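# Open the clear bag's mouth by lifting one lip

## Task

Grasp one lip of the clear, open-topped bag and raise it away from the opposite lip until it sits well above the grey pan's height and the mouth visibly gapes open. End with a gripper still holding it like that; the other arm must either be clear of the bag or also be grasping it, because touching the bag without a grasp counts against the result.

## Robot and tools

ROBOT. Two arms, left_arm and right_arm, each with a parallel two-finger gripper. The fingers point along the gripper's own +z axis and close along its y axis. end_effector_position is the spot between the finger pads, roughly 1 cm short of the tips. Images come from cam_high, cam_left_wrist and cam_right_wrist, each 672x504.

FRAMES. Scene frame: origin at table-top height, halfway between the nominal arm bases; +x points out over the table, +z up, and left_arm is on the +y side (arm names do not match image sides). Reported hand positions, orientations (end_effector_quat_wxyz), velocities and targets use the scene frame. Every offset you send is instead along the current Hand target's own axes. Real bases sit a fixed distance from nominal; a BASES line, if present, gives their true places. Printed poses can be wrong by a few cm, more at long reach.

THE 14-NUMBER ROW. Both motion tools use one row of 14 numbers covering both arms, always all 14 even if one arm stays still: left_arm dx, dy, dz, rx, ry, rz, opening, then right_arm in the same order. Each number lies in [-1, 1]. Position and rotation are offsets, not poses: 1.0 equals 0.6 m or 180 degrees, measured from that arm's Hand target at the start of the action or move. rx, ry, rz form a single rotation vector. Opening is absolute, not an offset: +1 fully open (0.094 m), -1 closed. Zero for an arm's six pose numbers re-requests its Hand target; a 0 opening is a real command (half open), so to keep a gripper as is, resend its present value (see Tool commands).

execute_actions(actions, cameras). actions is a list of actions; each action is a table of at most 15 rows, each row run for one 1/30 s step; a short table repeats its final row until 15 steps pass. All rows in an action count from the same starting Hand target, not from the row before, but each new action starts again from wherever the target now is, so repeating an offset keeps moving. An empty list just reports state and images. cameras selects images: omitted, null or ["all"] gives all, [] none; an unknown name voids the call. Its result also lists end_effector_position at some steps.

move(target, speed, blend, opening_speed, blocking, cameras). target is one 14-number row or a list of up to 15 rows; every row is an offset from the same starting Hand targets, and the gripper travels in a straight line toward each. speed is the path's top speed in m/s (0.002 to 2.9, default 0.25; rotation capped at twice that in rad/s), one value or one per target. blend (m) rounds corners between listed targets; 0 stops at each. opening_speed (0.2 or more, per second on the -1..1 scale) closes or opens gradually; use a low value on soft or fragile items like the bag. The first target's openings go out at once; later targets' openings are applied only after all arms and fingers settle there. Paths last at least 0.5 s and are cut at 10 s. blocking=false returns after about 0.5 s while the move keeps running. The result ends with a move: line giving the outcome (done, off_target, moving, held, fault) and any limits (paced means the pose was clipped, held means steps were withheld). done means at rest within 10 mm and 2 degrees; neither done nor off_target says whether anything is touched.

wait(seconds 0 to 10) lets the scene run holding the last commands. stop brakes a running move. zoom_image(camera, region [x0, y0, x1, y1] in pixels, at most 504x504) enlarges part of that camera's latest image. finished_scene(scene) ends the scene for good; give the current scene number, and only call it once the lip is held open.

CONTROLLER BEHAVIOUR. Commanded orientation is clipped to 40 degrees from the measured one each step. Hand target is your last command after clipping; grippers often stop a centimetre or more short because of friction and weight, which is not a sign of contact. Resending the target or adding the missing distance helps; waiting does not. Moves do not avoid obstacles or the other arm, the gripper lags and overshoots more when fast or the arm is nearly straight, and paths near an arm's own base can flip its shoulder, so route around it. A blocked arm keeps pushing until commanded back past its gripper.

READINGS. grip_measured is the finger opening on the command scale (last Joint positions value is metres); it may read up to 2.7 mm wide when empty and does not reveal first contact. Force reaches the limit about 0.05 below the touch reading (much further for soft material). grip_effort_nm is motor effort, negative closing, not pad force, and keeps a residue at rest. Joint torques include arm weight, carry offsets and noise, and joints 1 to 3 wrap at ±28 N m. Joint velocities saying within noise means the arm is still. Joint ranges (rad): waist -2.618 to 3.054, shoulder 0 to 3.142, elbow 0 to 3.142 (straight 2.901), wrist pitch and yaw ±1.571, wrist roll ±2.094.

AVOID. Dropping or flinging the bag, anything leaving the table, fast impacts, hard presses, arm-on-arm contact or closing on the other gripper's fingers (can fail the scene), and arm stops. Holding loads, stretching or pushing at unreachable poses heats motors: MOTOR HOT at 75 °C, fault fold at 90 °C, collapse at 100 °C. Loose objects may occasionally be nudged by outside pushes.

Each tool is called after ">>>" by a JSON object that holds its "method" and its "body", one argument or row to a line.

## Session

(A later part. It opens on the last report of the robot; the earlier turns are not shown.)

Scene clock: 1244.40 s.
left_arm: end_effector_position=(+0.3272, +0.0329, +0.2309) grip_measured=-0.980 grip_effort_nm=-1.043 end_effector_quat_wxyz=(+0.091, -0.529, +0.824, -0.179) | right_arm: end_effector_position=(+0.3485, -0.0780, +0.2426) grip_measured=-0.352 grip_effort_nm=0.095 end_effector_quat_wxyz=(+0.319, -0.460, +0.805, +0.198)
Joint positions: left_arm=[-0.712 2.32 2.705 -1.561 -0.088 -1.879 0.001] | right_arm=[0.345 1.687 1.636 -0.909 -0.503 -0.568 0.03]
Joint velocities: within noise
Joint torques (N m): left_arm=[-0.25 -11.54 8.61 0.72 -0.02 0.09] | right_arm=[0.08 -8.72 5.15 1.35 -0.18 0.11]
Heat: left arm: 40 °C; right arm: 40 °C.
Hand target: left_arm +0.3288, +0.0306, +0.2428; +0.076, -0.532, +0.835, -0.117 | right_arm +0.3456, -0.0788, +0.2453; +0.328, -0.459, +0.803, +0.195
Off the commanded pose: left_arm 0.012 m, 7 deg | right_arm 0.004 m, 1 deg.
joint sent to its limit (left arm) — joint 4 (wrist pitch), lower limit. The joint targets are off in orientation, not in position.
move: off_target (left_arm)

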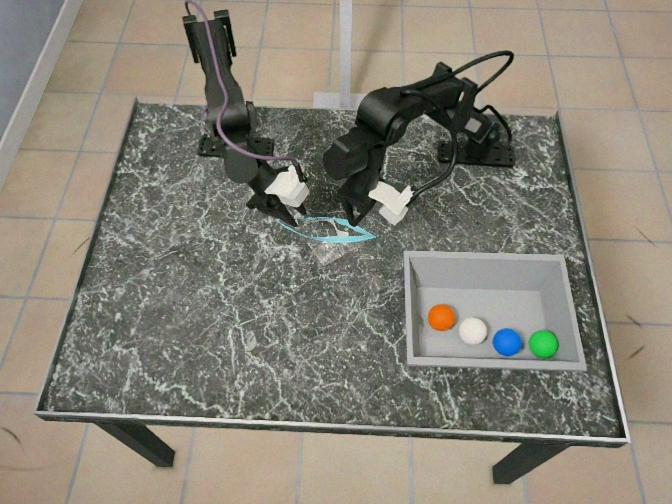

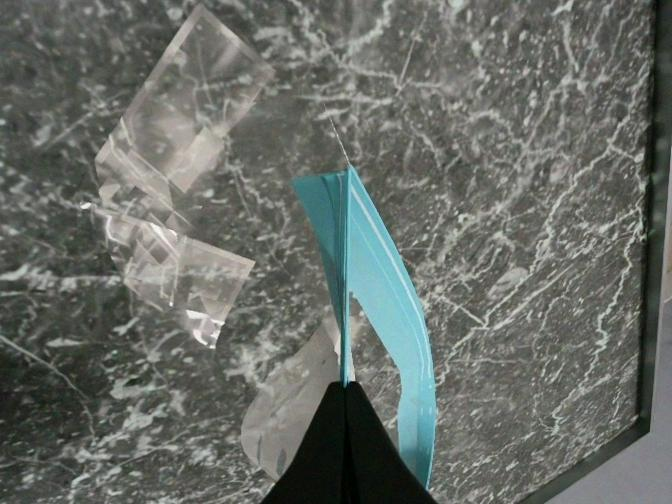

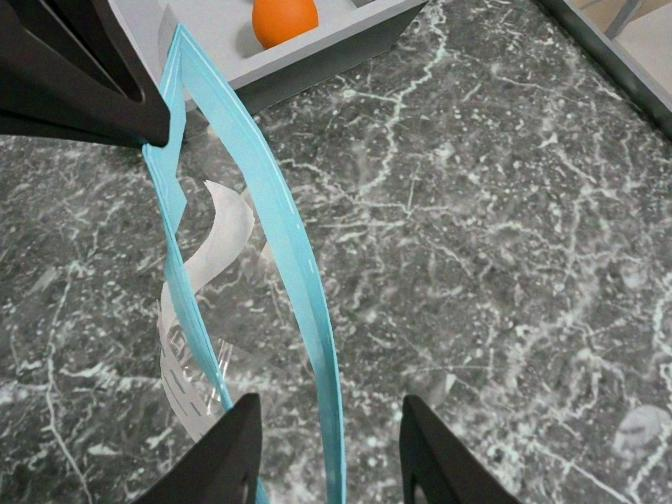

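>>> {"method": "move", "body": {
  "target": [0,0,0,0,0,0,-1,0.0747,-0.002,0.0827,0,0,0,-0.35],
  "speed": 0.05
}}

>>> {"method": "zoom_image", "body": {
  "camera": "cam_right_wrist",
  "region": [170, 200, 470, 500]
}}

Scene clock: 1250.33 s.
left_arm: end_effector_position=(+0.3272, +0.0329, +0.2309) grip_measured=-0.980 grip_effort_nm=-1.038 end_effector_quat_wxyz=(+0.091, -0.529, +0.824, -0.179) | right_arm: end_effector_position=(+0.3493, -0.0782, +0.1733) grip_measured=-0.352 grip_effort_nm=0.100 end_effector_quat_wxyz=(+0.313, -0.457, +0.809, +0.198)
Joint positions: left_arm=[-0.712 2.32 2.705 -1.561 -0.088 -1.879 0.001] | right_arm=[0.345 1.685 1.365 -0.654 -0.5 -0.563 0.03]
Joint velocities: within noise
Joint torques (N m): left_arm=[-0.24 -11.56 8.61 0.71 -0.01 0.1] | right_arm=[0.4 -8.94 5.23 1.48 -0.18 0.11]
Heat: left arm: 40 °C; right arm: 41 °C.
Hand target: left_arm +0.3288, +0.0306, +0.2428; +0.076, -0.532, +0.835, -0.117 | right_arm +0.3475, -0.0762, +0.1784; +0.328, -0.459, +0.803, +0.195
Off the commanded pose: left_arm 0.012 m, 7 deg | right_arm 0.006 m, 2 deg.
joint sent to its limit (left arm) — joint 4 (wrist pitch), lower limit. The joint targets are off in orientation, not in position.
move: off_target (left_arm)

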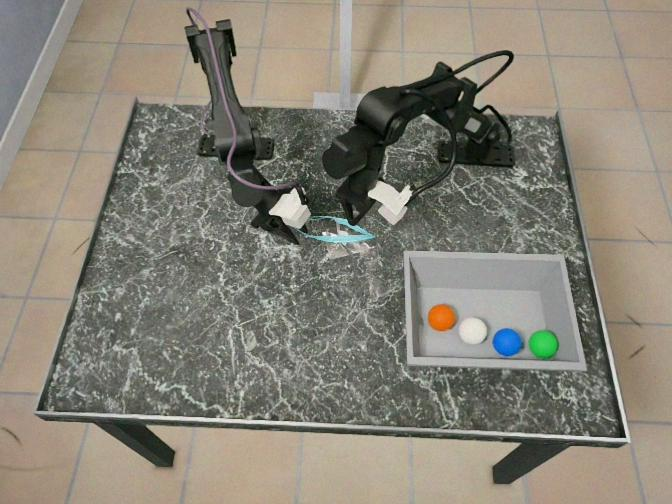

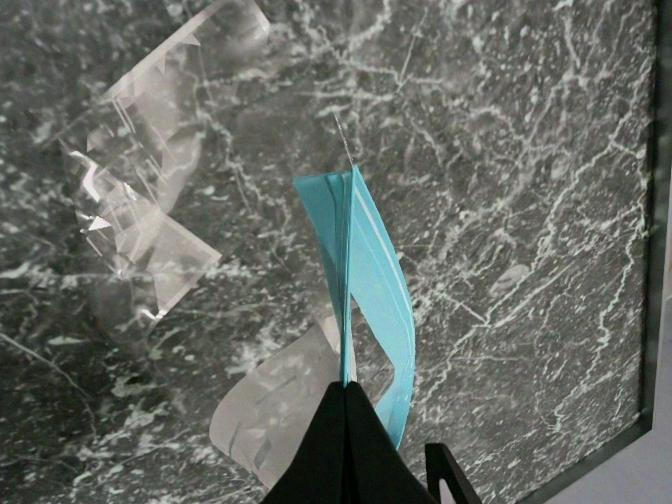

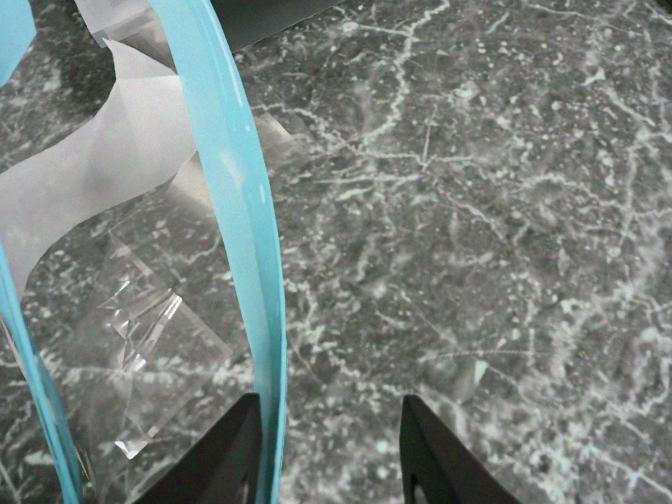

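Scaled by 1.680 from the camera's 672x504 image, which has a finer 960x720 frame.

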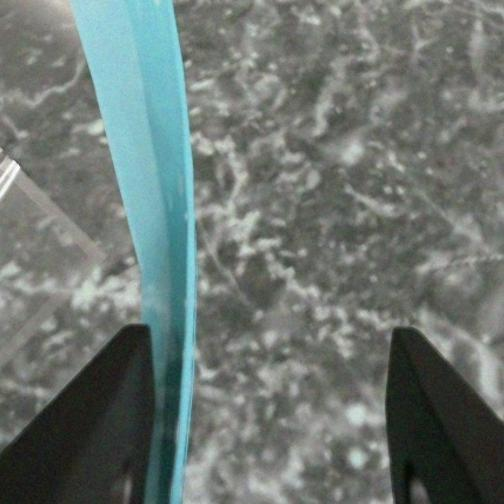

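>>> {"method": "move", "body": {
  "target": [
    [0,0,0,0,0,0,-1,0.004,0.015,0.006,0,0,0,-0.35],
    [0,0,0,0,0,0,-1,0.004,0.015,0.006,0,0,0,-0.8]
  ],
  "speed": 0.05,
  "opening_speed": 0.3
}}

>>> {"method": "zoom_image", "body": {
  "camera": "cam_right_wrist",
  "region": [170, 200, 470, 500]
}}

Scene clock: 1260.43 s.
left_arm: end_effector_position=(+0.3272, +0.0329, +0.2309) grip_measured=-0.980 grip_effort_nm=-1.038 end_effector_quat_wxyz=(+0.091, -0.529, +0.824, -0.179) | right_arm: end_effector_position=(+0.3419, -0.0719, +0.1688) grip_measured=-0.798 grip_effort_nm=-0.115 end_effector_quat_wxyz=(+0.312, -0.458, +0.808, +0.199)
Joint positions: left_arm=[-0.712 2.32 2.705 -1.561 -0.088 -1.879 0.001] | right_arm=[0.369 1.667 1.326 -0.623 -0.487 -0.543 0.009]
Joint velocities: within noise
Joint torques (N m): left_arm=[-0.24 -11.56 8.61 0.71 -0.01 0.09] | right_arm=[0.29 -8.92 5.19 1.48 -0.18 0.1]
Heat: left arm: 40 °C; right arm: 43 °C.
Hand target: left_arm +0.3288, +0.0306, +0.2428; +0.076, -0.532, +0.835, -0.117 | right_arm +0.3402, -0.0710, +0.1743; +0.328, -0.459, +0.803, +0.195
Off the commanded pose: left_arm 0.012 m, 7 deg | right_arm 0.006 m, 2 deg.
joint sent to its limit (left arm) — joint 4 (wrist pitch), lower limit. The joint targets are off in orientation, not in position.
move: off_target (left_arm)

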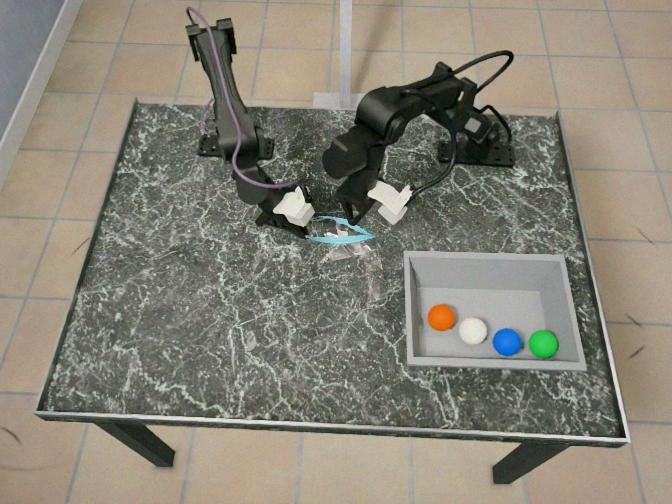

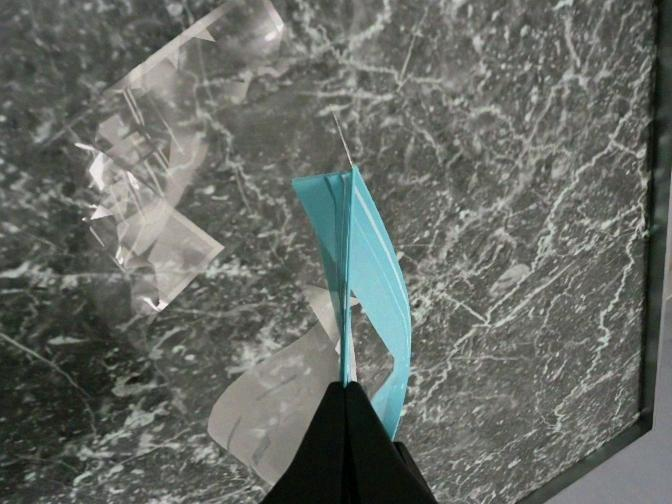

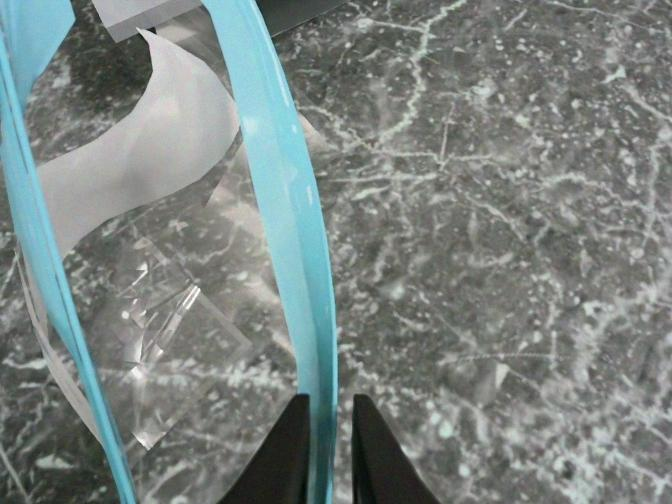

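Scaled by 1.680 from the camera's 672x504 image, which has a finer 960x720 frame.

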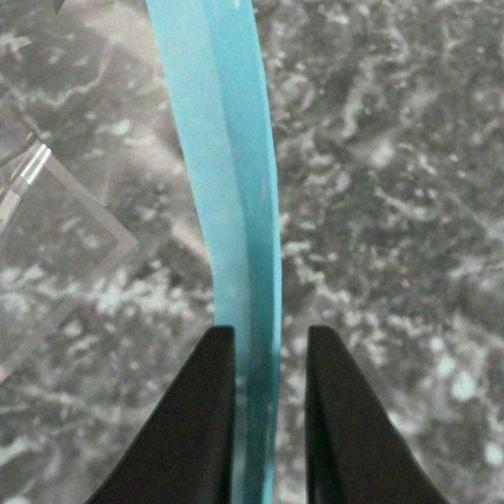

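Deep between the fingers. Close fully.

>>> {"method": "move", "body": {
  "target": [0,0,0,0,0,0,-1,0,0,0,0,0,0,-1],
  "opening_speed": 0.2
}}

>>> {"method": "zoom_image", "body": {
  "camera": "cam_right_wrist",
  "region": [170, 200, 470, 500]
}}

Scene clock: 1264.60 s.
left_arm: end_effector_position=(+0.3272, +0.0329, +0.2309) grip_measured=-0.980 grip_effort_nm=-1.038 end_effector_quat_wxyz=(+0.091, -0.529, +0.824, -0.179) | right_arm: end_effector_position=(+0.3422, -0.0718, +0.1690) grip_measured=-0.992 grip_effort_nm=-0.408 end_effector_quat_wxyz=(+0.313, -0.458, +0.808, +0.198)
Joint positions: left_arm=[-0.712 2.32 2.705 -1.561 -0.088 -1.879 0.001] | right_arm=[0.369 1.667 1.326 -0.622 -0.487 -0.543 0]
Joint velocities: within noise
Joint torques (N m): left_arm=[-0.24 -11.55 8.61 0.72 -0.01 0.1] | right_arm=[0.2 -8.94 5.2 1.47 -0.18 0.1]
Heat: left arm: 40 °C; right arm: 43 °C.
Hand target: left_arm +0.3288, +0.0306, +0.2428; +0.076, -0.532, +0.835, -0.117 | right_arm +0.3402, -0.0710, +0.1743; +0.328, -0.459, +0.803, +0.195
Off the commanded pose: left_arm 0.012 m, 7 deg | right_arm 0.006 m, 2 deg.
joint sent to its limit (left arm) — joint 4 (wrist pitch), lower limit. The joint targets are off in orientation, not in position.
move: off_target (left_arm)

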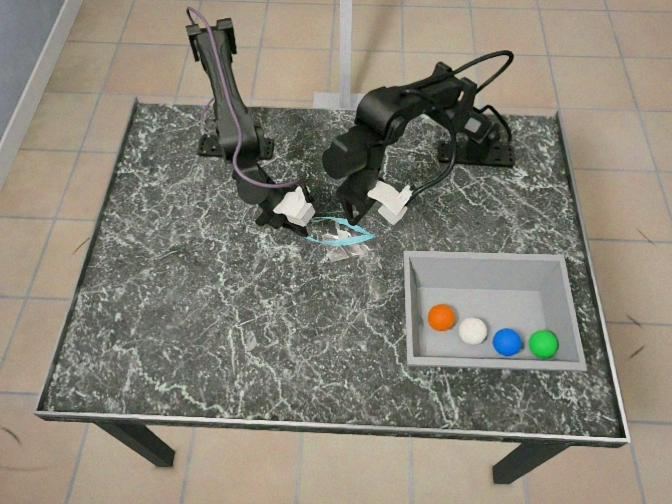

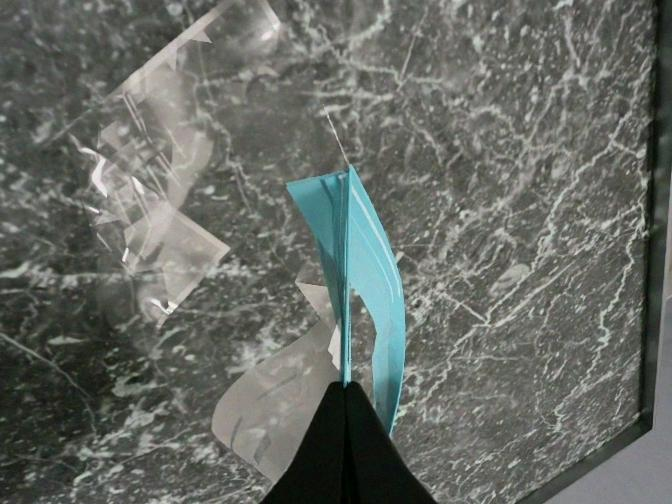

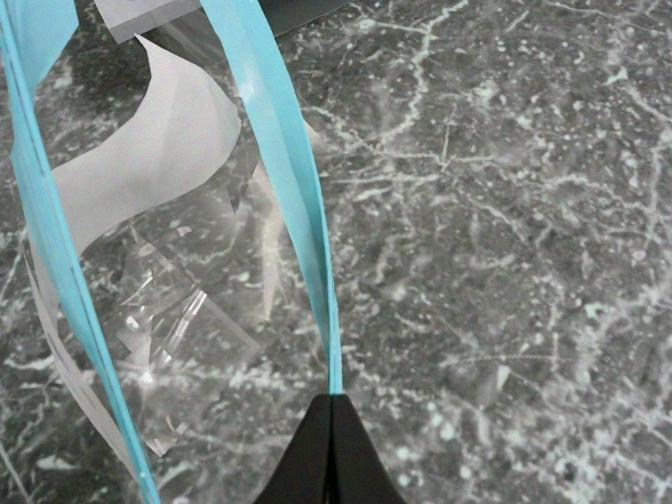

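Scaled by 1.680 from the camera's 672x504 image, which has a finer 960x720 frame.

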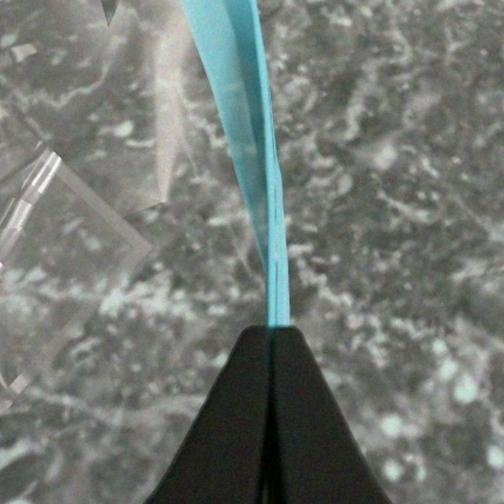

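>>> {"method": "move", "body": {
  "target": [0,0,0,0,0,0,-1,-0.012,-0.055,-0.013,0,0,0,-1],
  "speed": 0.04
}}

>>> {"method": "zoom_image", "body": {
  "camera": "cam_right_wrist",
  "region": [0, 0, 504, 504]
}}

>>> {"method": "zoom_image", "body": {
  "camera": "cam_high",
  "region": [240, 150, 440, 300]
}}

Scene clock: 1270.07 s.
left_arm: end_effector_position=(+0.3272, +0.0329, +0.2309) grip_measured=-0.980 grip_effort_nm=-1.038 end_effector_quat_wxyz=(+0.091, -0.529, +0.824, -0.179) | right_arm: end_effector_position=(+0.3667, -0.0897, +0.1800) grip_measured=-0.993 grip_effort_nm=-0.413 end_effector_quat_wxyz=(+0.331, -0.452, +0.808, +0.184)
Joint positions: left_arm=[-0.712 2.32 2.705 -1.561 -0.088 -1.879 0.001] | right_arm=[0.31 1.703 1.399 -0.642 -0.495 -0.585 0]
Joint velocities: within noise
Joint torques (N m): left_arm=[-0.23 -11.56 8.61 0.7 -0.03 0.1] | right_arm=[-0.68 -5.78 10.5 0.83 -0.53 -0.11]
Heat: left arm: 40 °C; right arm: 43 °C.
Hand target: left_arm +0.3288, +0.0306, +0.2428; +0.076, -0.532, +0.835, -0.117 | right_arm +0.3685, -0.0879, +0.1845; +0.328, -0.459, +0.803, +0.195
Off the commanded pose: left_arm 0.012 m, 7 deg | right_arm 0.005 m, 2 deg.
joint sent to its limit (left arm) — joint 4 (wrist pitch), lower limit. The joint targets are off in orientation, not in position.
move: off_target (left_arm)

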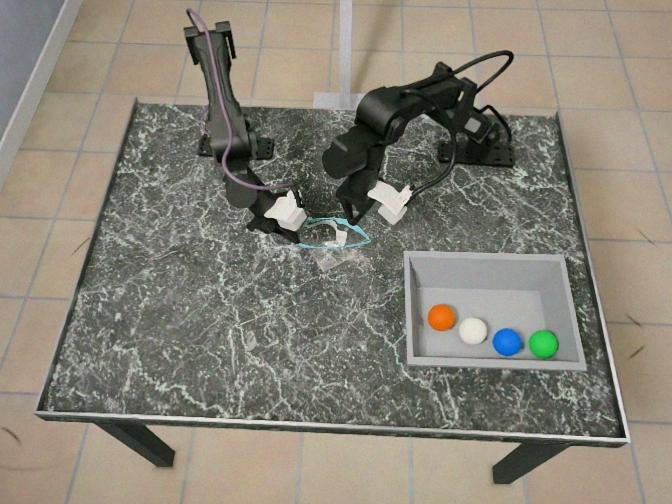

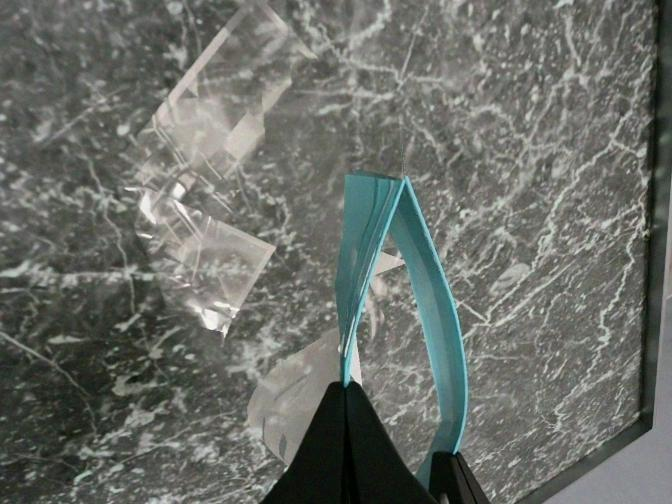

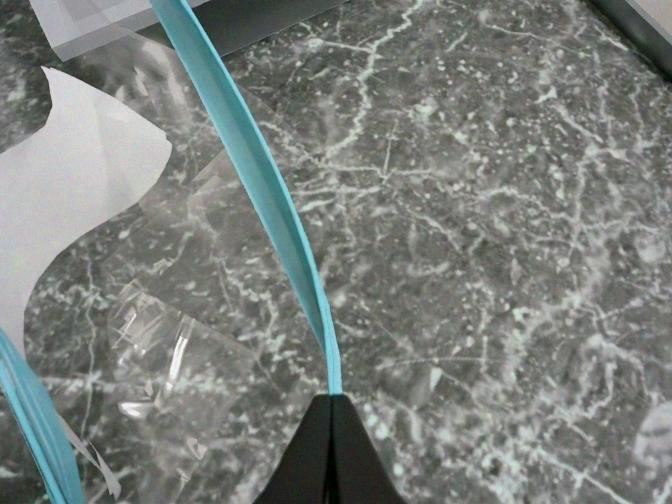

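Scaled by 1.000.

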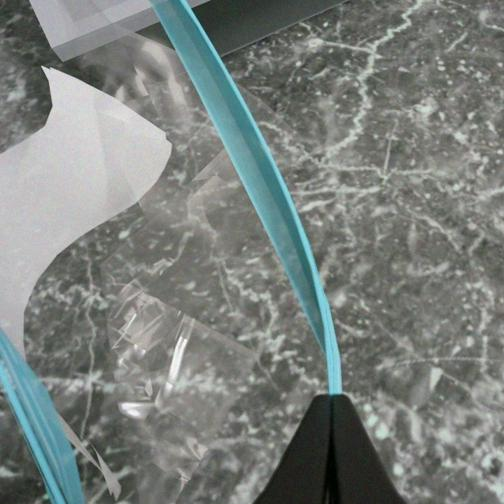

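Scaled by 2.520 from the camera's 672x504 image, which has a finer 960x720 frame.

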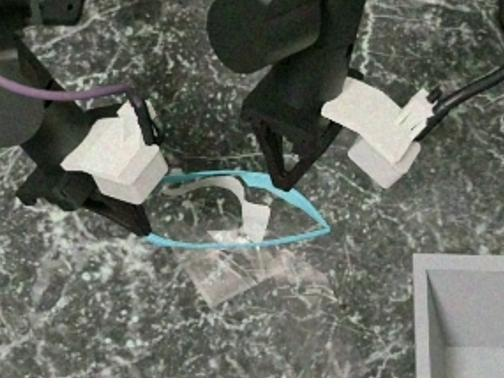

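>>> {"method": "wait", "body": {
  "seconds": 1,
  "cameras": []
}}

>>> {"method": "finished_scene", "body": {
  "scene": 2
}}

Scene clock: 1274.40 s.
left_arm: end_effector_position=(+0.3272, +0.0329, +0.2309) grip_measured=-0.980 grip_effort_nm=-1.043 end_effector_quat_wxyz=(+0.091, -0.529, +0.824, -0.179) | right_arm: end_effector_position=(+0.3667, -0.0897, +0.1800) grip_measured=-0.993 grip_effort_nm=-0.398 end_effector_quat_wxyz=(+0.331, -0.452, +0.808, +0.184)
Joint positions: left_arm=[-0.712 2.32 2.705 -1.561 -0.088 -1.879 0.001] | right_arm=[0.31 1.703 1.399 -0.642 -0.495 -0.585 0]
Joint velocities: within noise
Joint torques (N m): left_arm=[-0.21 -11.55 8.65 0.71 -0.02 0.1] | right_arm=[-0.64 -5.78 10.5 0.85 -0.53 -0.11]
Heat: left arm: 40 °C; right arm: 42 °C.
Hand target: left_arm +0.3288, +0.0306, +0.2428; +0.076, -0.532, +0.835, -0.117 | right_arm +0.3685, -0.0879, +0.1845; +0.328, -0.459, +0.803, +0.195
Tool commands: left_gripper/opening=-1.0 right_gripper/opening=-1.0
Off the commanded pose: left_arm 0.012 m, 7 deg | right_arm 0.005 m, 2 deg.
wait: 1.00 s; at rest from the start
No camera images: "cameras" was empty.

The scene is finished: the task was done.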